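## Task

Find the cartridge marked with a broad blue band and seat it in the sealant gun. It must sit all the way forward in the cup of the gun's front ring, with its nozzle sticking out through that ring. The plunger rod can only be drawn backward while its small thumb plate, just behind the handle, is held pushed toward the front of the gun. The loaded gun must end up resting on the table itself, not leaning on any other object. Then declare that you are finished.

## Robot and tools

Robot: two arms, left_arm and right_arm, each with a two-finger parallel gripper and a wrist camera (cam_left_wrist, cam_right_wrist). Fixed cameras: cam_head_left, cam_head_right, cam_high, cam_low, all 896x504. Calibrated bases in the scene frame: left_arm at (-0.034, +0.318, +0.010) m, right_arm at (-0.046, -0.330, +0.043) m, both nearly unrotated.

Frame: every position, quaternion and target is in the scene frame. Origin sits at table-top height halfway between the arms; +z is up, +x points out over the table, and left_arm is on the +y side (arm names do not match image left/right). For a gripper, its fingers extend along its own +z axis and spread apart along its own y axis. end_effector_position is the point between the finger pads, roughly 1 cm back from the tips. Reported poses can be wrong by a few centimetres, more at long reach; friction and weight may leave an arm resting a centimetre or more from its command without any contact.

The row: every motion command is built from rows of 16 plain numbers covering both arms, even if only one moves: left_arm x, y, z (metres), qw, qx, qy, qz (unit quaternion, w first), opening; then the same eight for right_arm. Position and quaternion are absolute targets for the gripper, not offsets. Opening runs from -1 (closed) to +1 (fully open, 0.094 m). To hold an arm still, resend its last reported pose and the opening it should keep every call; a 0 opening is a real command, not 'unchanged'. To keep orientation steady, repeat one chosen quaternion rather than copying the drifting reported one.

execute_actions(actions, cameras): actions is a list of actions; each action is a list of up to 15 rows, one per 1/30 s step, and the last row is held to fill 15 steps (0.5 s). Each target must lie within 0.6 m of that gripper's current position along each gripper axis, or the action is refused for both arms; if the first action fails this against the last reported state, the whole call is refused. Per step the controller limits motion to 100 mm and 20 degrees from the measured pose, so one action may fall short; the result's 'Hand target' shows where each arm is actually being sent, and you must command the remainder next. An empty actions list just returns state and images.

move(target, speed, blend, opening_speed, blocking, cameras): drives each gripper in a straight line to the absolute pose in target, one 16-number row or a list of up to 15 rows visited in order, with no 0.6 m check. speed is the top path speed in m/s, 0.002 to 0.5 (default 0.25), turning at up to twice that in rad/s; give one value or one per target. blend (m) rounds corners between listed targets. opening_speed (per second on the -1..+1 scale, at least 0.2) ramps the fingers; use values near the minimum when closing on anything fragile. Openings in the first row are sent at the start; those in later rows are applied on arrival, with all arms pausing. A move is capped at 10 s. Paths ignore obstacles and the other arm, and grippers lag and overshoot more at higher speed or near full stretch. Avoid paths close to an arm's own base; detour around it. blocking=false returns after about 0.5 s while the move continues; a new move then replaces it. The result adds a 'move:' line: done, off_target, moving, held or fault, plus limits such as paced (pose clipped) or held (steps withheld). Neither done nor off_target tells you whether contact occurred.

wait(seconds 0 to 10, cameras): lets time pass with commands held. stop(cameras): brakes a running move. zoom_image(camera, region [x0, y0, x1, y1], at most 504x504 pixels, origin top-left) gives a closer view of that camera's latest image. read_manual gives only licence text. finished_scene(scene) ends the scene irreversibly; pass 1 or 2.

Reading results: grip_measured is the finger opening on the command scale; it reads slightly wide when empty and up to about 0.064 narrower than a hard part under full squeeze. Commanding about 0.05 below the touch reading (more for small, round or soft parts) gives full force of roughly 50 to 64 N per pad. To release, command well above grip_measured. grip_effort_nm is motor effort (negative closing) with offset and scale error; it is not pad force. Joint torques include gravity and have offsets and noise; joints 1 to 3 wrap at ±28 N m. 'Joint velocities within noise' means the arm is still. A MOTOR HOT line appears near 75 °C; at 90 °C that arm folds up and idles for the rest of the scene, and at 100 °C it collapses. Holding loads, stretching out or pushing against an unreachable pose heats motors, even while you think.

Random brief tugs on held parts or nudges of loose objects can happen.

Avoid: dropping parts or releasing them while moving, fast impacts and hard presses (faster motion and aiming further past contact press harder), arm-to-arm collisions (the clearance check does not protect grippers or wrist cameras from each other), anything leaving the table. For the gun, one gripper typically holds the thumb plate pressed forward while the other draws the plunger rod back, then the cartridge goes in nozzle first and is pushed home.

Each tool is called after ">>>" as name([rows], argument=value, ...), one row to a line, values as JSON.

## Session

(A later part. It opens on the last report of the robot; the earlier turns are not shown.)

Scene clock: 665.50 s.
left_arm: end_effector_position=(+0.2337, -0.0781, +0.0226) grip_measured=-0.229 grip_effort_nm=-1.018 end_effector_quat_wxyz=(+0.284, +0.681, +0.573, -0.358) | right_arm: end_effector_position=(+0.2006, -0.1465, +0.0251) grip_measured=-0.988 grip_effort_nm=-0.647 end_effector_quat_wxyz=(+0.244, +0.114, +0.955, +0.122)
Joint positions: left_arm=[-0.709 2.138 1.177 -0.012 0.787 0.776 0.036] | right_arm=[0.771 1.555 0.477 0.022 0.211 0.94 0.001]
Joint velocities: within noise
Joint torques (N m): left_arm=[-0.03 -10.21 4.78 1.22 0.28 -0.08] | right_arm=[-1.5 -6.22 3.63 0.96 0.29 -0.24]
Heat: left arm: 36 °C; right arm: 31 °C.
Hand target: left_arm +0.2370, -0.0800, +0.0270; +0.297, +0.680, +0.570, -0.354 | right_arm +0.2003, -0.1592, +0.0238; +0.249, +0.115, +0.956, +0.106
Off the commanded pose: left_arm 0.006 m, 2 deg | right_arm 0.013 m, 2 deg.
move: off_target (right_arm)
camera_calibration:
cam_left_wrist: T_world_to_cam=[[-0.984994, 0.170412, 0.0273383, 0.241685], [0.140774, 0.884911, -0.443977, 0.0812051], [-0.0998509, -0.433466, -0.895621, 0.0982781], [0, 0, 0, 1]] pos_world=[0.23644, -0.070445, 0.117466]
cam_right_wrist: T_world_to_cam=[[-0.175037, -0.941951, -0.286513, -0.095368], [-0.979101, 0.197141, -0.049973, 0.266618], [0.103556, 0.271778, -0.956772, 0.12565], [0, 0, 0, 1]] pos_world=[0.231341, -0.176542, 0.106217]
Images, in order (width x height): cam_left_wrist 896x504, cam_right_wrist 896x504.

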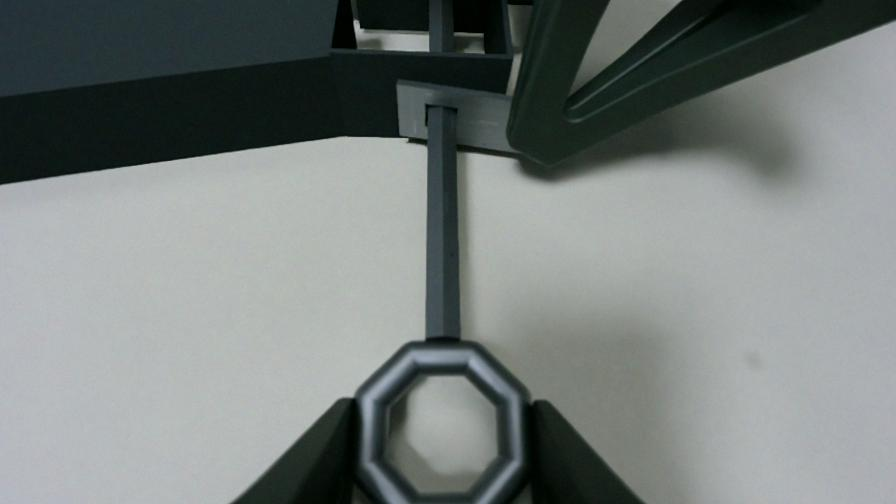

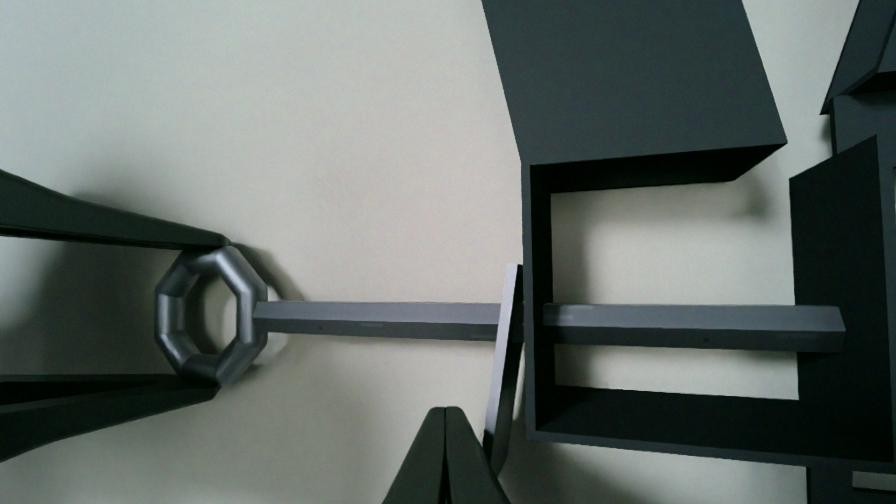

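>>> move(target=[0.237, -0.080, 0.027, 0.2968, 0.6796, 0.5702, -0.3537, -0.6, 0.1985, -0.173, 0.024, 0.2499, 0.1154, 0.9556, 0.1052, -1], speed=0.05, cameras=["cam_left_wrist","cam_right_wrist"])

Scene clock: 674.90 s.
left_arm: end_effector_position=(+0.2335, -0.0786, +0.0226) grip_measured=-0.229 grip_effort_nm=-1.018 end_effector_quat_wxyz=(+0.284, +0.680, +0.574, -0.357) | right_arm: end_effector_position=(+0.2028, -0.1503, +0.0309) grip_measured=-0.988 grip_effort_nm=-0.647 end_effector_quat_wxyz=(+0.248, +0.112, +0.951, +0.143)
Joint positions: left_arm=[-0.711 2.138 1.177 -0.01 0.786 0.773 0.036] | right_arm=[0.734 1.51 0.443 0.055 0.171 0.906 0.001]
Joint velocities: within noise
Joint torques (N m): left_arm=[0.02 -10.19 4.88 1.22 0.23 -0.09] | right_arm=[-1.89 -5.64 3.36 0.74 0.45 -0.25]
Heat: left arm: 36 °C; right arm: 31 °C.
Hand target: left_arm +0.2371, -0.0799, +0.0268; +0.296, +0.679, +0.572, -0.354 | right_arm +0.1989, -0.1716, +0.0243; +0.250, +0.115, +0.955, +0.107
Off the commanded pose: left_arm 0.006 m, 2 deg | right_arm 0.024 m, 4 deg.
move: off_target (right_arm)
camera_calibration:
cam_left_wrist: T_world_to_cam=[[-0.985171, 0.169295, 0.0278611, 0.241504], [0.139581, 0.885268, -0.443641, 0.0819792], [-0.0997709, -0.433174, -0.895771, 0.0980572], [0, 0, 0, 1]] pos_world=[0.236263, -0.0709833, 0.117478]
cam_right_wrist: T_world_to_cam=[[-0.158716, -0.932196, -0.3253, -0.0974735], [-0.980527, 0.187418, -0.0586686, 0.268912], [0.115658, 0.309654, -0.943789, 0.134799], [0, 0, 0, 1]] pos_world=[0.232614, -0.183005, 0.111291]
Images, in order (width x height): cam_left_wrist 896x504, cam_right_wrist 896x504.

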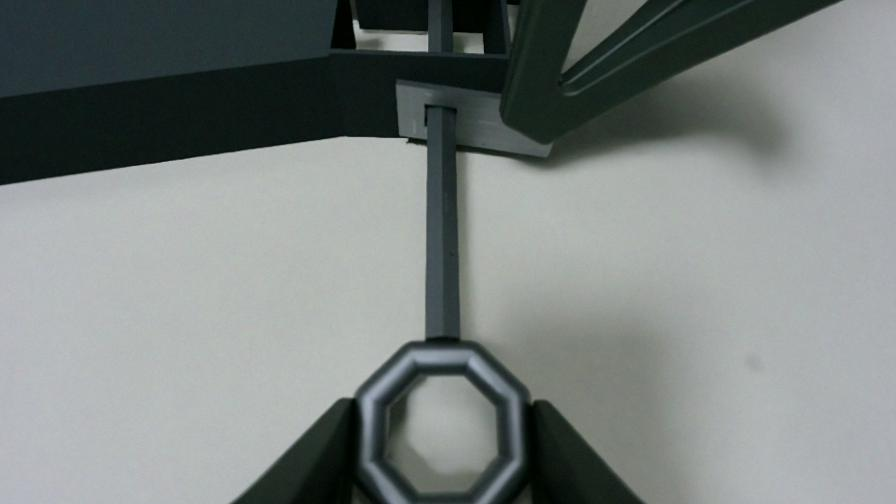

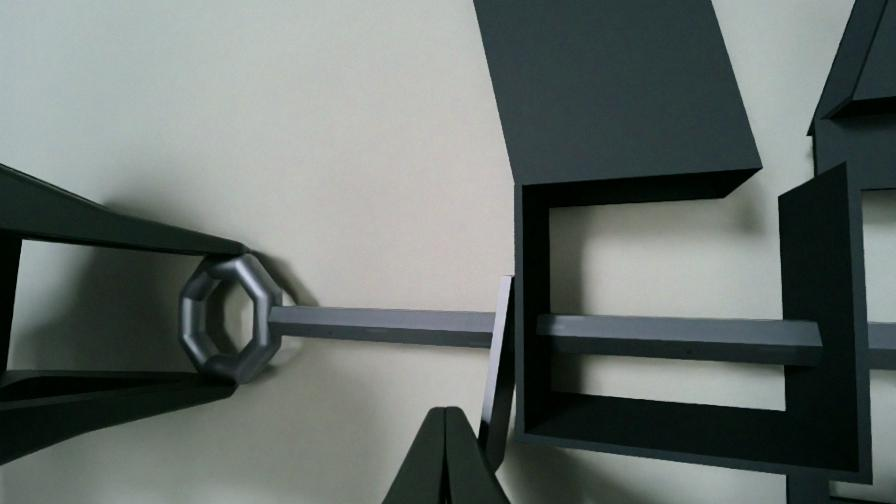

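>>> move([
  [0.237, -0.080, 0.027, 0.2968, 0.6796, 0.5702, -0.3537, -0.6, 0.195, -0.140, 0.06, 0.2499, 0.1154, 0.9556, 0.1052, -1],
  [0.237, -0.080, 0.027, 0.2968, 0.6796, 0.5702, -0.3537, -0.6, 0.15, -0.165, 0.09, 0.4995, -0.0378, 0.8651, 0.0218, -1],
  [0.237, -0.080, 0.027, 0.2968, 0.6796, 0.5702, -0.3537, -0.6, 0.165, -0.136, 0.03, 0.4995, -0.0378, 0.8651, 0.0218, -1],
], speed=0.1)

Scene clock: 717.50 s.
left_arm: end_effector_position=(+0.2335, -0.0786, +0.0226) grip_measured=-0.229 grip_effort_nm=-1.013 end_effector_quat_wxyz=(+0.284, +0.680, +0.574, -0.357) | right_arm: end_effector_position=(+0.1617, -0.1385, +0.0264) grip_measured=-0.988 grip_effort_nm=-0.637 end_effector_quat_wxyz=(+0.490, -0.045, +0.870, +0.021)
Joint positions: left_arm=[-0.711 2.138 1.177 -0.01 0.786 0.773 0.036] | right_arm=[1.273 1.782 0.259 0.529 0.903 0.871 0.001]
Joint velocities: within noise
Joint torques (N m): left_arm=[0.01 -10.1 4.81 1.23 0.28 -0.04] | right_arm=[-0.7 -3.9 3.63 1.34 0.54 -0.18]
Heat: left arm: 36 °C; right arm: 30 °C.
Hand target: left_arm +0.2370, -0.0800, +0.0270; +0.297, +0.680, +0.570, -0.354 | right_arm +0.1666, -0.1378, +0.0304; +0.502, -0.039, +0.864, +0.019
Off the commanded pose: left_arm 0.006 m, 2 deg | right_arm 0.005 m, 1 deg.
move: done
camera_calibration:
cam_left_wrist: T_world_to_cam=[[-0.985171, 0.169295, 0.0278611, 0.241504], [0.139581, 0.885268, -0.443641, 0.0819792], [-0.0997709, -0.433174, -0.895771, 0.0980572], [0, 0, 0, 1]] pos_world=[0.236263, -0.0709833, 0.117478]
cam_right_wrist: T_world_to_cam=[[0.083038, -0.996546, 0.000345912, -0.151112], [-0.81807, -0.0683646, -0.571041, 0.178017], [0.569092, 0.0471351, -0.820922, 0.0187954], [0, 0, 0, 1]] pos_world=[0.147482, -0.139306, 0.117137]

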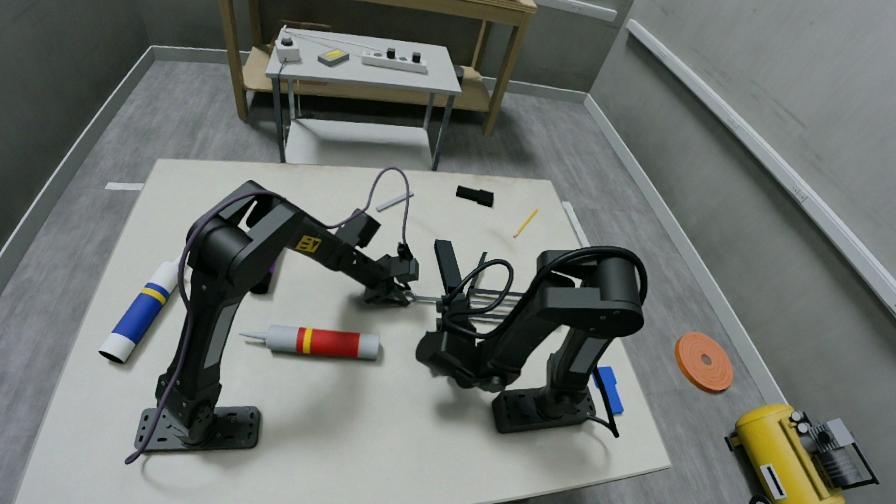

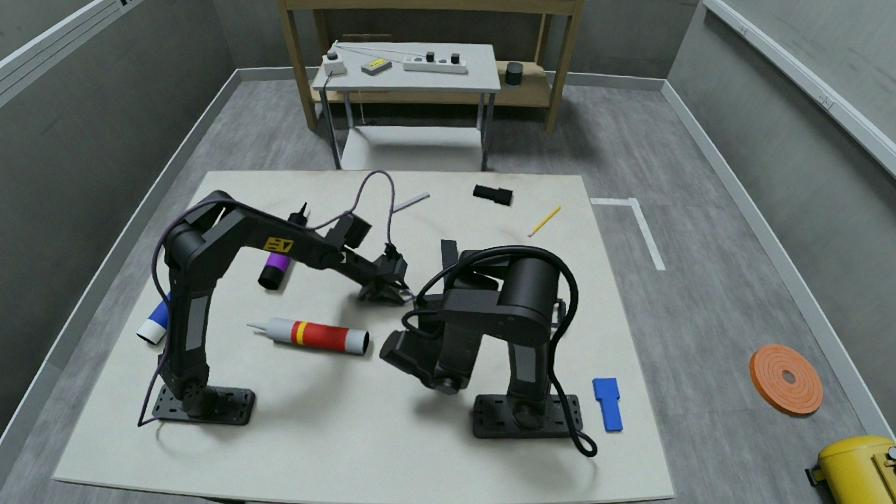

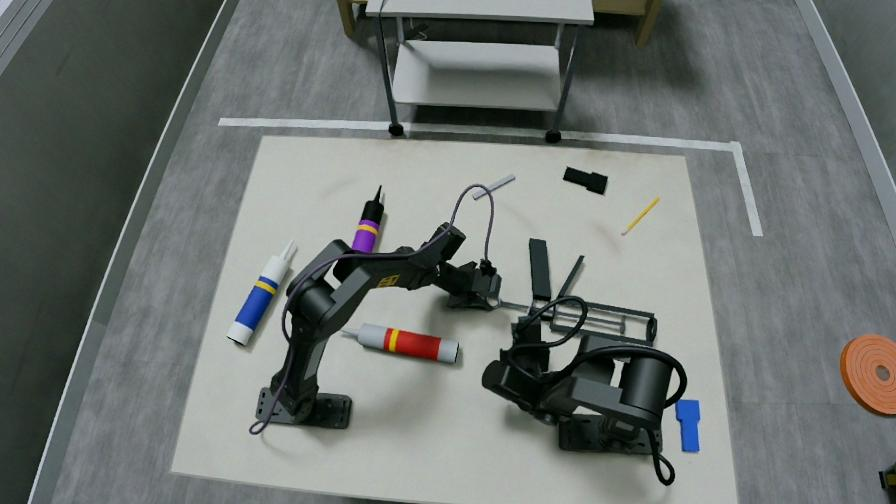

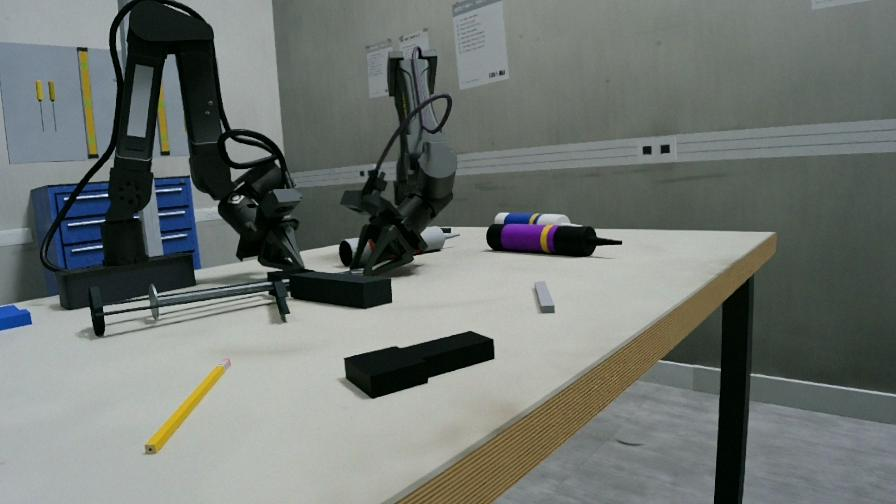

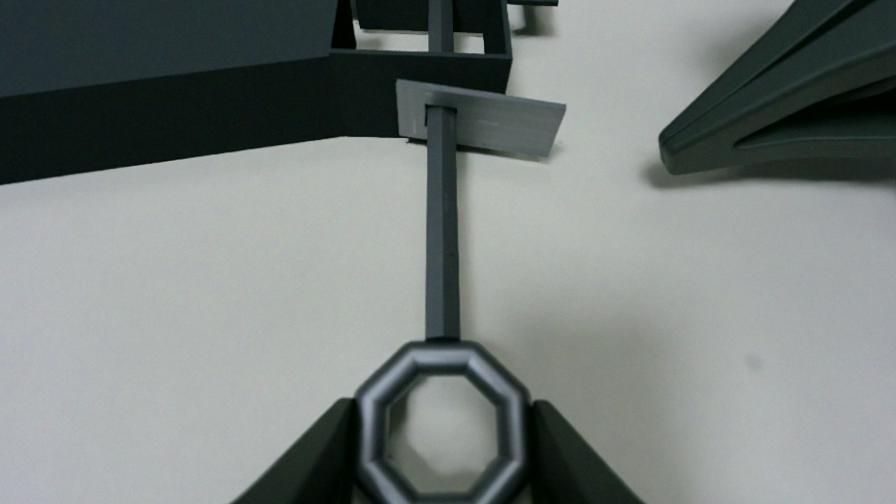

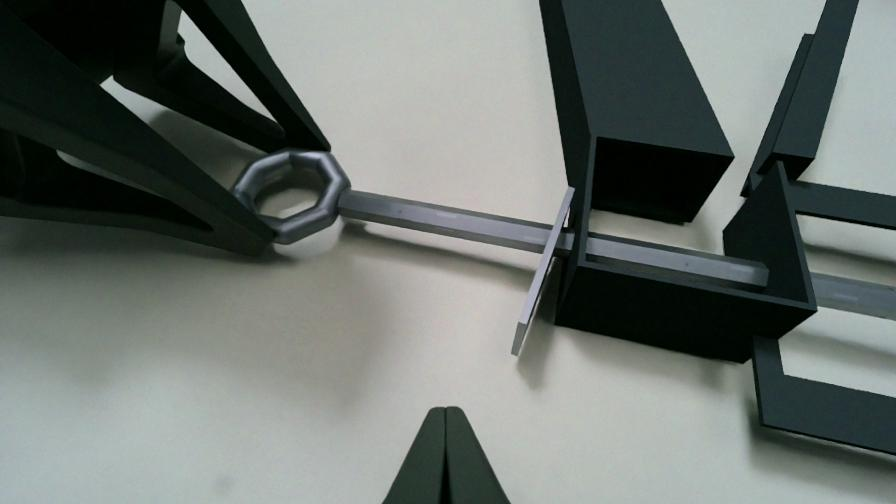

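>>> move([
  [0.237, -0.080, 0.027, 0.2968, 0.6796, 0.5702, -0.3537, -0.6, 0.196, -0.134, 0.026, 0.4995, -0.0378, 0.8651, 0.0218, -1],
  [0.237, -0.080, 0.027, 0.2968, 0.6796, 0.5702, -0.3537, -0.6, 0.195, -0.155, 0.026, 0.4995, -0.0378, 0.8651, 0.0218, -1],
], speed=0.06, cameras=["cam_left_wrist","cam_right_wrist"])

Scene clock: 739.77 s.
left_arm: end_effector_position=(+0.2335, -0.0786, +0.0226) grip_measured=-0.229 grip_effort_nm=-1.018 end_effector_quat_wxyz=(+0.284, +0.680, +0.574, -0.357) | right_arm: end_effector_position=(+0.1922, -0.1471, +0.0248) grip_measured=-0.988 grip_effort_nm=-0.637 end_effector_quat_wxyz=(+0.493, -0.041, +0.868, +0.032)
Joint positions: left_arm=[-0.711 2.138 1.177 -0.01 0.786 0.773 0.036] | right_arm=[1.101 1.851 0.221 0.815 0.793 0.666 0.001]
Joint velocities: within noise
Joint torques (N m): left_arm=[0.14 -10.17 4.81 1.25 0.31 -0.05] | right_arm=[-1.09 -4.92 1.69 1.5 0.37 -0.18]
Heat: left arm: 36 °C; right arm: 31 °C.
Hand target: left_arm +0.2370, -0.0800, +0.0270; +0.297, +0.680, +0.570, -0.354 | right_arm +0.1943, -0.1535, +0.0261; +0.499, -0.038, +0.866, +0.023
Off the commanded pose: left_arm 0.006 m, 2 deg | right_arm 0.008 m, 1 deg.
move: done
camera_calibration:
cam_left_wrist: T_world_to_cam=[[-0.985171, 0.169295, 0.0278611, 0.241504], [0.139581, 0.885268, -0.443641, 0.0819792], [-0.0997709, -0.433174, -0.895771, 0.0980572], [0, 0, 0, 1]] pos_world=[0.236263, -0.0709833, 0.117478]
cam_right_wrist: T_world_to_cam=[[0.0861088, -0.996056, -0.0213879, -0.16215], [-0.814023, -0.0579624, -0.577933, 0.202364], [0.574414, 0.0671754, -0.815804, 0.00229511], [0, 0, 0, 1]] pos_world=[0.177373, -0.149935, 0.115357]
Images, in order (width x height): cam_left_wrist 896x504, cam_right_wrist 896x504.

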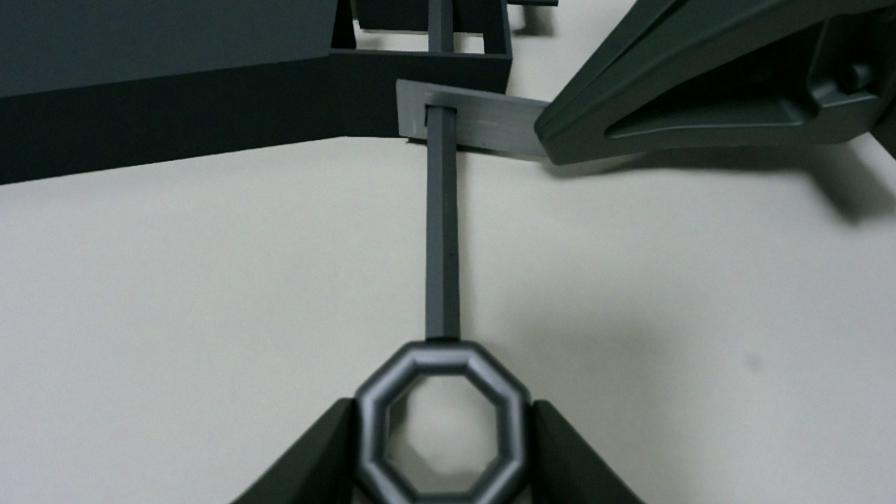

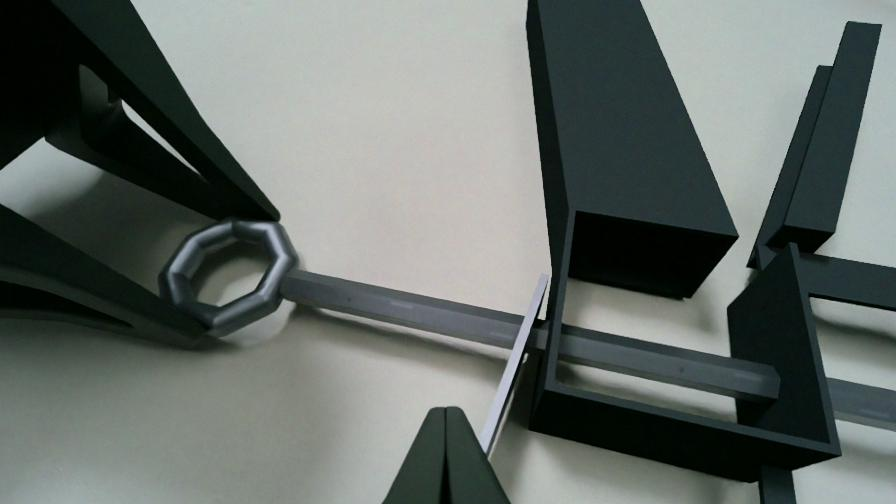

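>>> move(target=[0.237, -0.080, 0.027, 0.2968, 0.6796, 0.5702, -0.3537, -0.6, 0.194, -0.168, 0.025, 0.4995, -0.0378, 0.8651, 0.0218, -1], speed=0.05, cameras=["cam_left_wrist","cam_right_wrist"])

Scene clock: 749.20 s.
left_arm: end_effector_position=(+0.2337, -0.0787, +0.0228) grip_measured=-0.229 grip_effort_nm=-1.013 end_effector_quat_wxyz=(+0.284, +0.680, +0.573, -0.357) | right_arm: end_effector_position=(+0.1911, -0.1488, +0.0260) grip_measured=-0.988 grip_effort_nm=-0.637 end_effector_quat_wxyz=(+0.492, -0.044, +0.868, +0.056)
Joint positions: left_arm=[-0.711 2.138 1.177 -0.009 0.786 0.773 0.036] | right_arm=[1.076 1.851 0.174 0.916 0.739 0.632 0.001]
Joint velocities: within noise
Joint torques (N m): left_arm=[0.09 -10.25 4.9 1.24 0.28 -0.02] | right_arm=[-1.85 -4.53 0.91 1.31 0.65 -0.18]
Heat: left arm: 36 °C; right arm: 32 °C.
Hand target: left_arm +0.2372, -0.0800, +0.0271; +0.297, +0.680, +0.570, -0.354 | right_arm +0.1936, -0.1675, +0.0250; +0.499, -0.038, +0.866, +0.022
Off the commanded pose: left_arm 0.006 m, 2 deg | right_arm 0.019 m, 4 deg.
move: off_target (right_arm)
camera_calibration:
cam_left_wrist: T_world_to_cam=[[-0.985203, 0.169323, 0.0265479, 0.241751], [0.140097, 0.884823, -0.444367, 0.0820334], [-0.0987315, -0.434072, -0.895451, 0.0978368], [0, 0, 0, 1]] pos_world=[0.236341, -0.0710507, 0.117643]
cam_right_wrist: T_world_to_cam=[[0.116357, -0.991429, -0.0594156, -0.167787], [-0.814101, -0.0609349, -0.577518, 0.201607], [0.568947, 0.115568, -0.814213, 0.0122475], [0, 0, 0, 1]] pos_world=[0.176684, -0.15548, 0.116435]
Images, in order (width x height): cam_left_wrist 896x504, cam_right_wrist 896x504.

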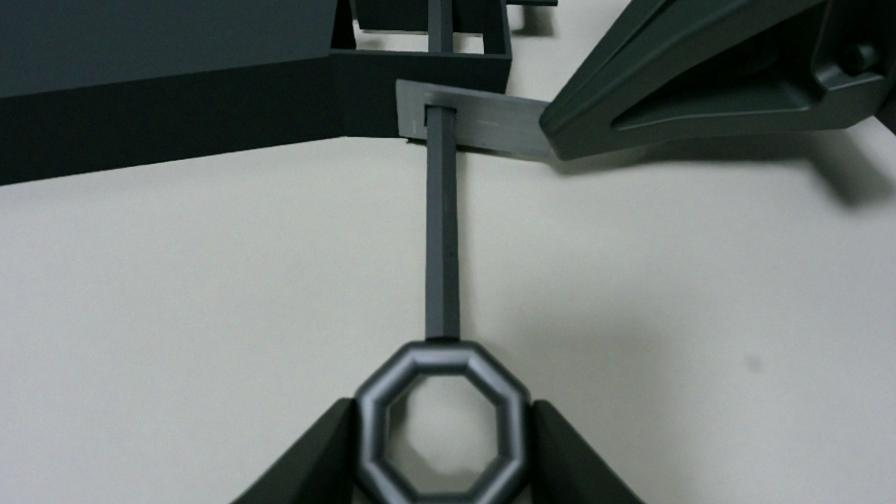

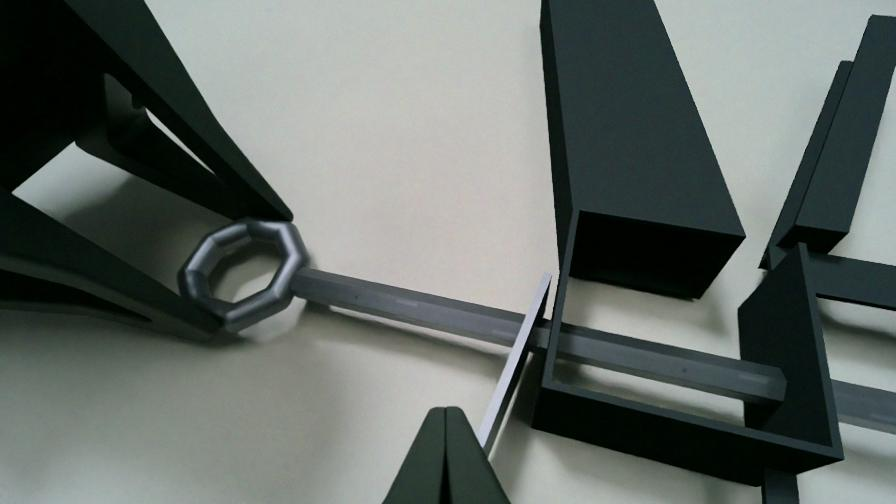

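>>> move(target=[0.237, -0.080, 0.027, 0.2968, 0.6796, 0.5702, -0.3537, -0.6, 0.197, -0.188, 0.024, 0.4995, -0.0378, 0.8651, 0.0218, -1], speed=0.06, cameras=["cam_left_wrist","cam_right_wrist"])

Scene clock: 760.87 s.
left_arm: end_effector_position=(+0.2329, -0.0825, +0.0245) grip_measured=-0.229 grip_effort_nm=-1.013 end_effector_quat_wxyz=(+0.287, +0.677, +0.575, -0.360) | right_arm: end_effector_position=(+0.1911, -0.1540, +0.0285) grip_measured=-0.988 grip_effort_nm=-0.642 end_effector_quat_wxyz=(+0.488, -0.055, +0.867, +0.086)
Joint positions: left_arm=[-0.718 2.138 1.177 0.008 0.784 0.751 0.036] | right_arm=[1.016 1.851 0.109 1.057 0.639 0.564 0.001]
Joint velocities: within noise
Joint torques (N m): left_arm=[0.64 -10.19 4.78 1.03 0.29 0.15] | right_arm=[-2.88 -3.26 0.24 1.31 1.03 -0.2]
Heat: left arm: 37 °C; right arm: 31 °C.
Hand target: left_arm +0.2368, -0.0801, +0.0269; +0.296, +0.680, +0.570, -0.354 | right_arm +0.1951, -0.1861, +0.0249; +0.498, -0.039, +0.866, +0.023
Off the commanded pose: left_arm 0.005 m, 1 deg | right_arm 0.035 m, 8 deg.
move: off_target (right_arm)
camera_calibration:
cam_left_wrist: T_world_to_cam=[[-0.986047, 0.163925, 0.0289841, 0.24125], [0.133475, 0.882589, -0.450801, 0.0877637], [-0.0994788, -0.440643, -0.892154, 0.0972301], [0, 0, 0, 1]] pos_world=[0.235842, -0.0741625, 0.119316]
cam_right_wrist: T_world_to_cam=[[0.164562, -0.981167, -0.101149, -0.179247], [-0.814499, -0.0773331, -0.574987, 0.200269], [0.556336, 0.177007, -0.811886, 0.0267013], [0, 0, 0, 1]] pos_world=[0.177761, -0.16511, 0.1187]
Images, in order (width x height): cam_left_wrist 896x504, cam_right_wrist 896x504.

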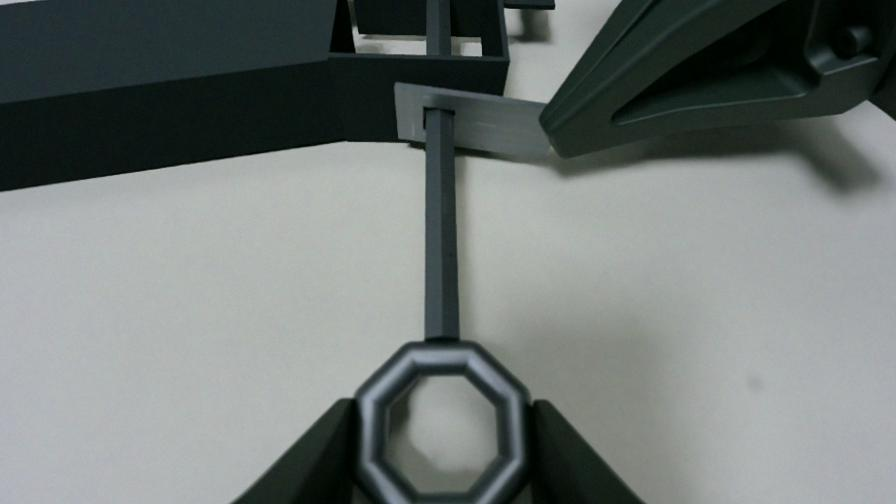

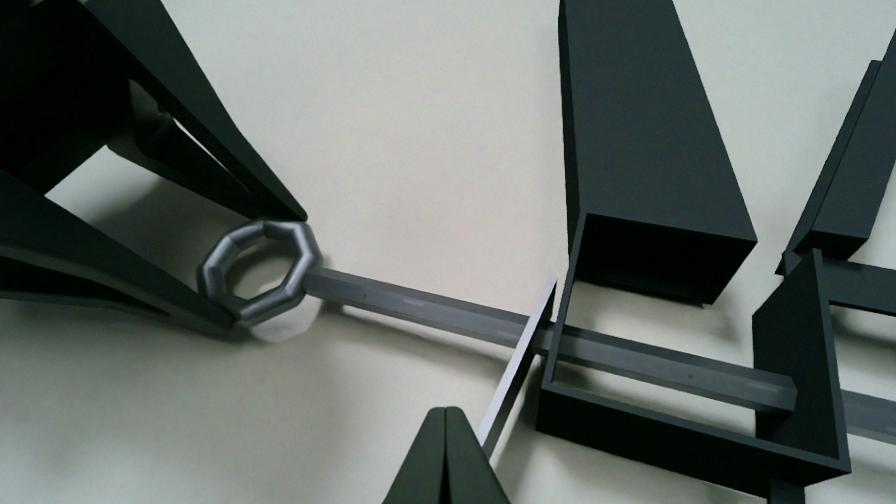

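>>> move(target=[0.240, -0.063, 0.027, 0.2968, 0.6796, 0.5702, -0.3537, -0.7, 0.199, -0.205, 0.022, 0.4995, -0.0378, 0.8651, 0.0218, -1], speed=0.06, cameras=["cam_left_wrist","cam_right_wrist"])

Scene clock: 801.63 s.
left_arm: end_effector_position=(+0.2394, -0.0720, +0.0218) grip_measured=-0.229 grip_effort_nm=-1.013 end_effector_quat_wxyz=(+0.294, +0.671, +0.576, -0.363) | right_arm: end_effector_position=(+0.1964, -0.1956, +0.0216) grip_measured=-0.988 grip_effort_nm=-0.632 end_effector_quat_wxyz=(+0.491, -0.041, +0.869, +0.044)
Joint positions: left_arm=[-0.686 2.138 1.151 0.034 0.806 0.763 0.036] | right_arm=[0.901 1.928 0.03 1.212 0.625 0.489 0.001]
Joint velocities: within noise
Joint torques (N m): left_arm=[1.28 -11.79 3.97 0.7 0.32 0.49] | right_arm=[-0.84 -3.17 1.17 1.58 0.53 -0.19]
Heat: left arm: 37 °C; right arm: 32 °C.
Hand target: left_arm +0.2394, -0.0635, +0.0266; +0.297, +0.679, +0.570, -0.355 | right_arm +0.1988, -0.2047, +0.0221; +0.498, -0.037, +0.866, +0.022
Off the commanded pose: left_arm 0.010 m, 2 deg | right_arm 0.010 m, 3 deg.
move: off_target (right_arm)
camera_calibration:
cam_left_wrist: T_world_to_cam=[[-0.988021, 0.151758, 0.0279983, 0.245564], [0.121585, 0.877253, -0.464374, 0.0791596], [-0.0950343, -0.455407, -0.885196, 0.0978677], [0, 0, 0, 1]] pos_world=[0.242298, -0.0621398, 0.116516]
cam_right_wrist: T_world_to_cam=[[0.0997413, -0.994093, -0.0427872, -0.212688], [-0.816062, -0.0571241, -0.575135, 0.201632], [0.569293, 0.0922816, -0.816939, 0.00651692], [0, 0, 0, 1]] pos_world=[0.182048, -0.200515, 0.112189]
Images, in order (width x height): cam_left_wrist 896x504, cam_right_wrist 896x504.

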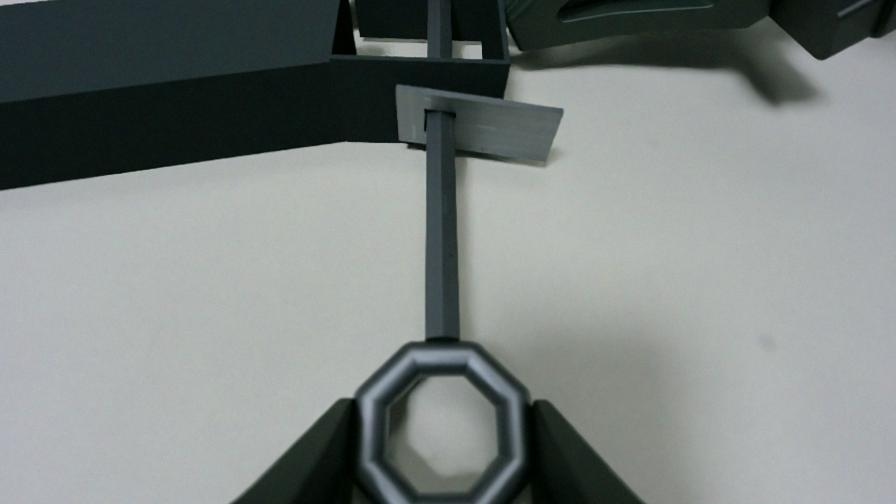

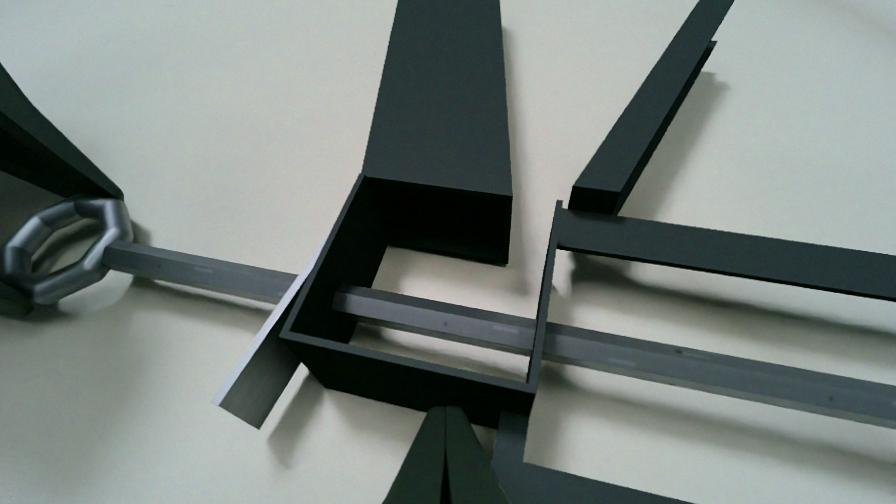

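>>> move([
  [0.240, -0.070, 0.027, 0.2968, 0.6796, 0.5702, -0.3537, -0.7, 0.14, -0.19, 0.07, 0.4995, -0.0378, 0.8651, 0.0218, -1],
  [0.240, -0.075, 0.027, 0.2968, 0.6796, 0.5702, -0.3537, -0.7, 0.16, -0.182, 0.075, 0.421, 0.079, 0.9029, -0.0369, 1],
], speed=0.1, cameras=["cam_left_wrist","cam_right_wrist","cam_high"])

Scene clock: 853.20 s.
left_arm: end_effector_position=(+0.2394, -0.0720, +0.0218) grip_measured=-0.229 grip_effort_nm=-1.018 end_effector_quat_wxyz=(+0.294, +0.671, +0.576, -0.363) | right_arm: end_effector_position=(+0.1601, -0.1870, +0.0725) grip_measured=+0.998 grip_effort_nm=0.149 end_effector_quat_wxyz=(+0.425, +0.076, +0.901, -0.039)
Joint positions: left_arm=[-0.686 2.138 1.151 0.034 0.806 0.763 0.036] | right_arm=[1.179 1.397 0.428 -0.333 0.851 1.212 0.094]
Joint velocities: within noise
Joint torques (N m): left_arm=[-0.66 -10.26 6.52 0.75 0.16 0.2] | right_arm=[-0.68 -2.73 7.3 0.34 0.34 0.13]
Heat: left arm: 39 °C; right arm: 33 °C.
Hand target: left_arm +0.2406, -0.0745, +0.0270; +0.297, +0.679, +0.571, -0.353 | right_arm +0.1621, -0.1857, +0.0751; +0.423, +0.084, +0.901, -0.041
Off the commanded pose: left_arm 0.006 m, 2 deg | right_arm 0.006 m, 1 deg.
move: done
camera_calibration:
cam_left_wrist: T_world_to_cam=[[-0.988021, 0.151758, 0.0279983, 0.245564], [0.121585, 0.877253, -0.464374, 0.0791596], [-0.0950343, -0.455407, -0.885196, 0.0978677], [0, 0, 0, 1]] pos_world=[0.242298, -0.0621398, 0.116516]
cam_right_wrist: T_world_to_cam=[[-0.186346, -0.982481, 0.00246779, -0.153677], [-0.87856, 0.16551, -0.448038, 0.244189], [0.439781, -0.0856582, -0.894011, 0.0609952], [0, 0, 0, 1]] pos_world=[0.159073, -0.186175, 0.164315]
Images, in order (width x height): cam_high 896x504, cam_left_wrist 896x504, cam_right_wrist 896x504.

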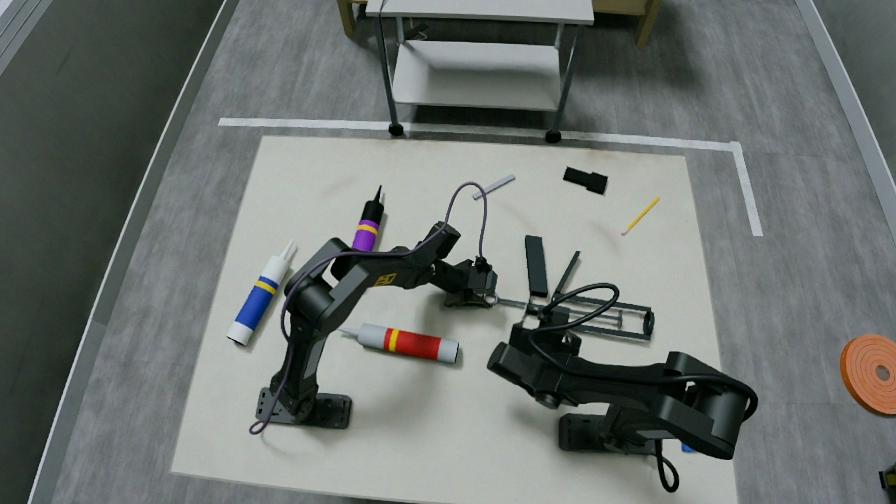

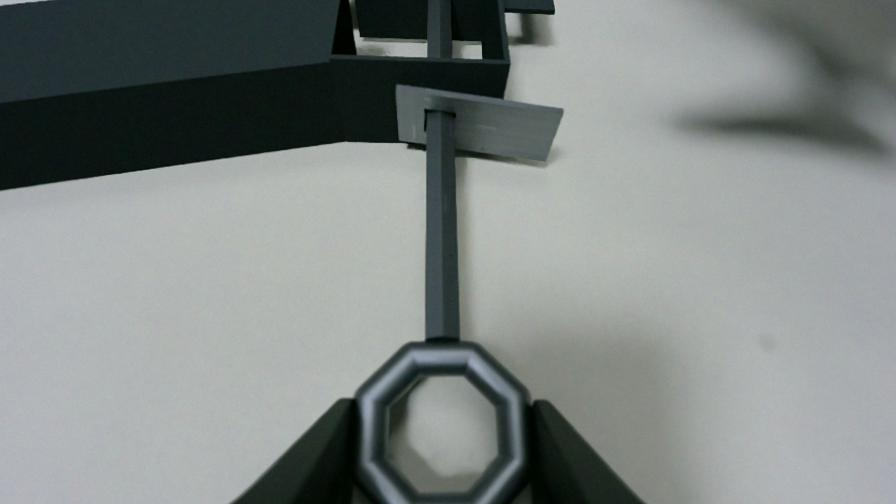

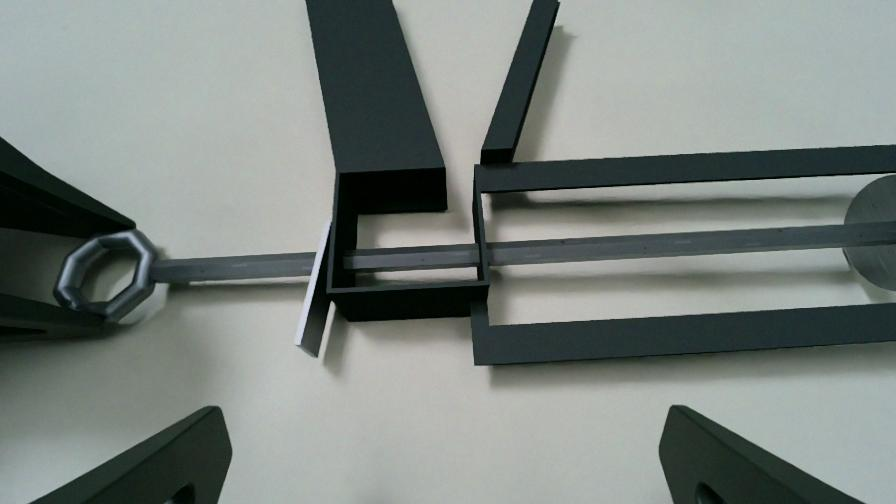

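>>> move([
  [0.240, -0.075, 0.027, 0.2968, 0.6796, 0.5702, -0.3537, -0.7, 0.178, -0.178, 0.055, 0.422, 0.0474, 0.905, -0.0221, 1],
  [0.240, -0.075, 0.027, 0.2968, 0.6796, 0.5702, -0.3537, -0.7, 0.195, -0.179, 0.037, 0.422, 0.0474, 0.905, -0.0221, 1],
], speed=0.08, cameras=["cam_left_wrist","cam_right_wrist","cam_low"])

Scene clock: 880.70 s.
left_arm: end_effector_position=(+0.2394, -0.0720, +0.0218) grip_measured=-0.229 grip_effort_nm=-1.018 end_effector_quat_wxyz=(+0.294, +0.671, +0.576, -0.363) | right_arm: end_effector_position=(+0.1937, -0.1763, +0.0395) grip_measured=+0.998 grip_effort_nm=0.149 end_effector_quat_wxyz=(+0.421, +0.050, +0.905, -0.019)
Joint positions: left_arm=[-0.686 2.138 1.151 0.034 0.806 0.763 0.036] | right_arm=[1.022 1.581 0.365 0.13 0.754 0.925 0.094]
Joint velocities: within noise
Joint torques (N m): left_arm=[-0.72 -10.26 6.46 0.77 0.2 0.22] | right_arm=[-0.73 -3.55 3.6 1.25 0.27 -0.18]
Heat: left arm: 38 °C; right arm: 31 °C.
Hand target: left_arm +0.2400, -0.0749, +0.0270; +0.297, +0.679, +0.570, -0.354 | right_arm +0.1942, -0.1785, +0.0366; +0.421, +0.047, +0.906, -0.021
Off the commanded pose: left_arm 0.006 m, 2 deg | right_arm 0.004 m, 0 deg.
move: done
camera_calibration:
cam_left_wrist: T_world_to_cam=[[-0.988021, 0.151758, 0.0279983, 0.245564], [0.121585, 0.877253, -0.464374, 0.0791596], [-0.0950343, -0.455407, -0.885196, 0.0978677], [0, 0, 0, 1]] pos_world=[0.242298, -0.0621398, 0.116516]
cam_right_wrist: T_world_to_cam=[[-0.12331, -0.992306, -0.0111439, -0.150208], [-0.891889, 0.115742, -0.437193, 0.250509], [0.435119, -0.0439713, -0.899299, 0.0261183], [0, 0, 0, 1]] pos_world=[0.193539, -0.176898, 0.131335]
Images, in order (width x height): cam_low 896x504, cam_left_wrist 896x504, cam_right_wrist 896x504.

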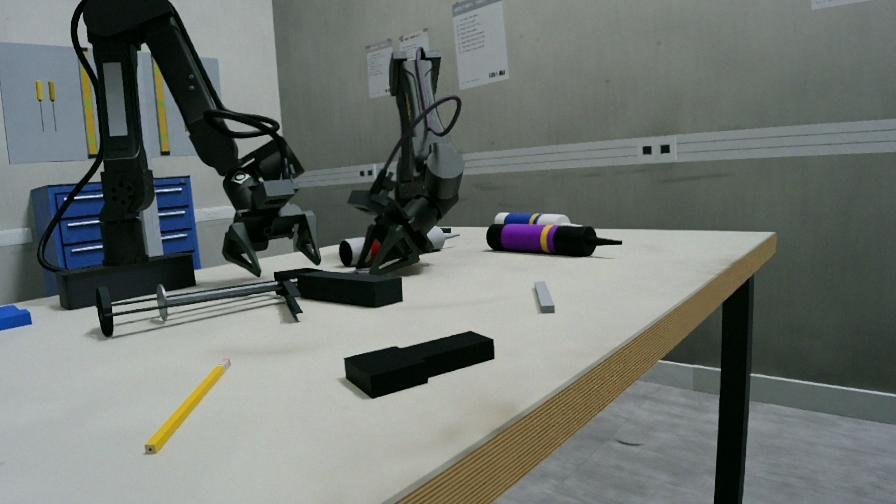

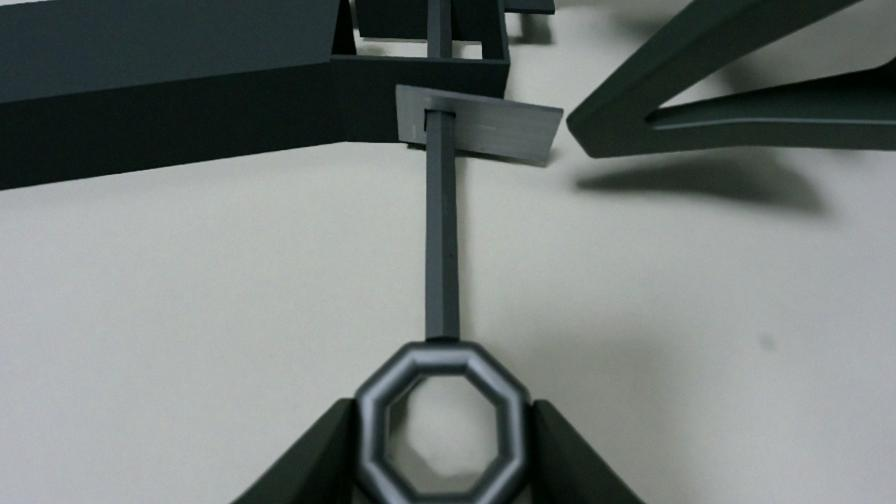

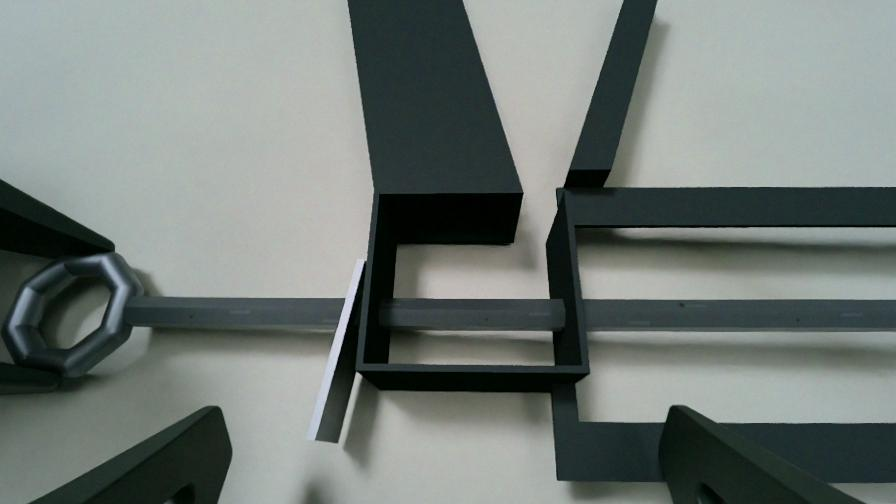

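>>> move(target=[0.240, -0.075, 0.027, 0.2968, 0.6796, 0.5702, -0.3537, -0.7, 0.209, -0.180, 0.023, 0.422, 0.0474, 0.905, -0.0221, 1], speed=0.05, cameras=["cam_left_wrist","cam_right_wrist","cam_low"])

>>> zoom_image(camera="cam_low", region=[90, 220, 410, 350])

Scene clock: 894.73 s.
left_arm: end_effector_position=(+0.2394, -0.0720, +0.0218) grip_measured=-0.229 grip_effort_nm=-1.013 end_effector_quat_wxyz=(+0.294, +0.671, +0.576, -0.363) | right_arm: end_effector_position=(+0.2102, -0.1787, +0.0280) grip_measured=+0.998 grip_effort_nm=0.149 end_effector_quat_wxyz=(+0.426, +0.048, +0.903, -0.026)
Joint positions: left_arm=[-0.686 2.138 1.151 0.034 0.806 0.763 0.036] | right_arm=[0.958 1.684 0.365 0.285 0.739 0.839 0.094]
Joint velocities: within noise
Joint torques (N m): left_arm=[-0.83 -10.33 6.41 0.74 0.16 0.23] | right_arm=[-0.61 -3.99 2.95 1.34 0.14 -0.15]
Heat: left arm: 38 °C; right arm: 31 °C.
Hand target: left_arm +0.2400, -0.0749, +0.0270; +0.297, +0.679, +0.570, -0.354 | right_arm +0.2087, -0.1804, +0.0232; +0.422, +0.044, +0.905, -0.024
Off the commanded pose: left_arm 0.006 m, 2 deg | right_arm 0.005 m, 1 deg.
move: done
camera_calibration:
cam_left_wrist: T_world_to_cam=[[-0.988021, 0.151758, 0.0279983, 0.245564], [0.121585, 0.877253, -0.464374, 0.0791596], [-0.0950343, -0.455407, -0.885196, 0.0978677], [0, 0, 0, 1]] pos_world=[0.242298, -0.0621398, 0.116516]
cam_right_wrist: T_world_to_cam=[[-0.125189, -0.99213, 0.00228393, -0.150665], [-0.886793, 0.110864, -0.448672, 0.258835], [0.444888, -0.0581941, -0.893693, 0.00368199], [0, 0, 0, 1]] pos_world=[0.209034, -0.177961, 0.119767]
Images, in order (width x height): cam_low 896x504, cam_left_wrist 896x504, cam_right_wrist 896x504.

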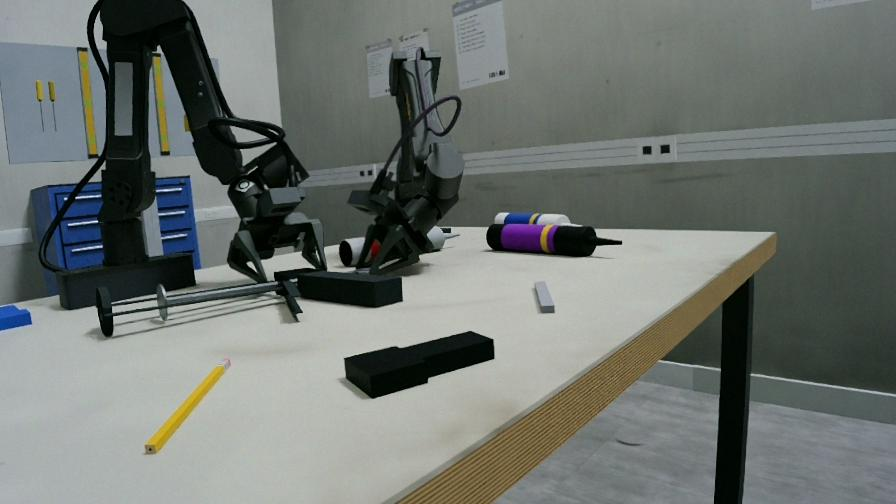

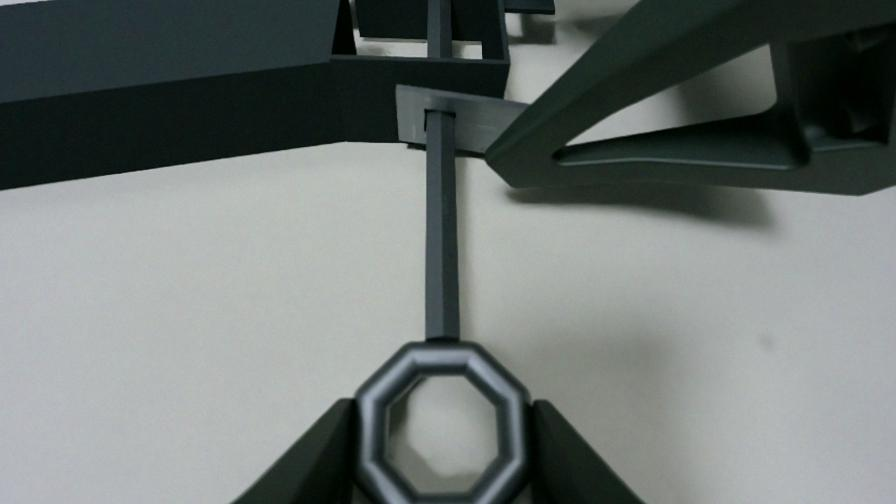

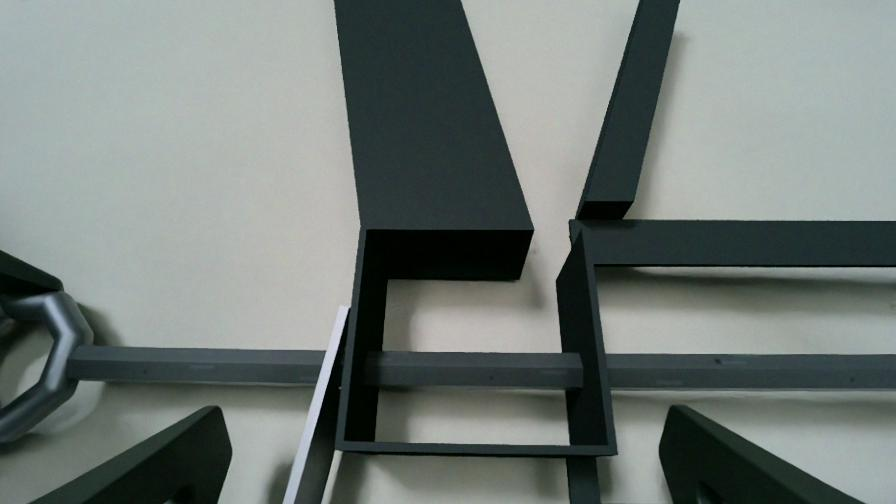

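Scaled by 1.575 from the camera's 896x504 image, which has a finer 1280x720 frame.

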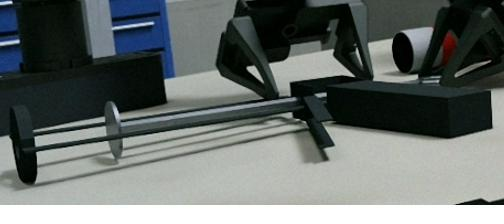

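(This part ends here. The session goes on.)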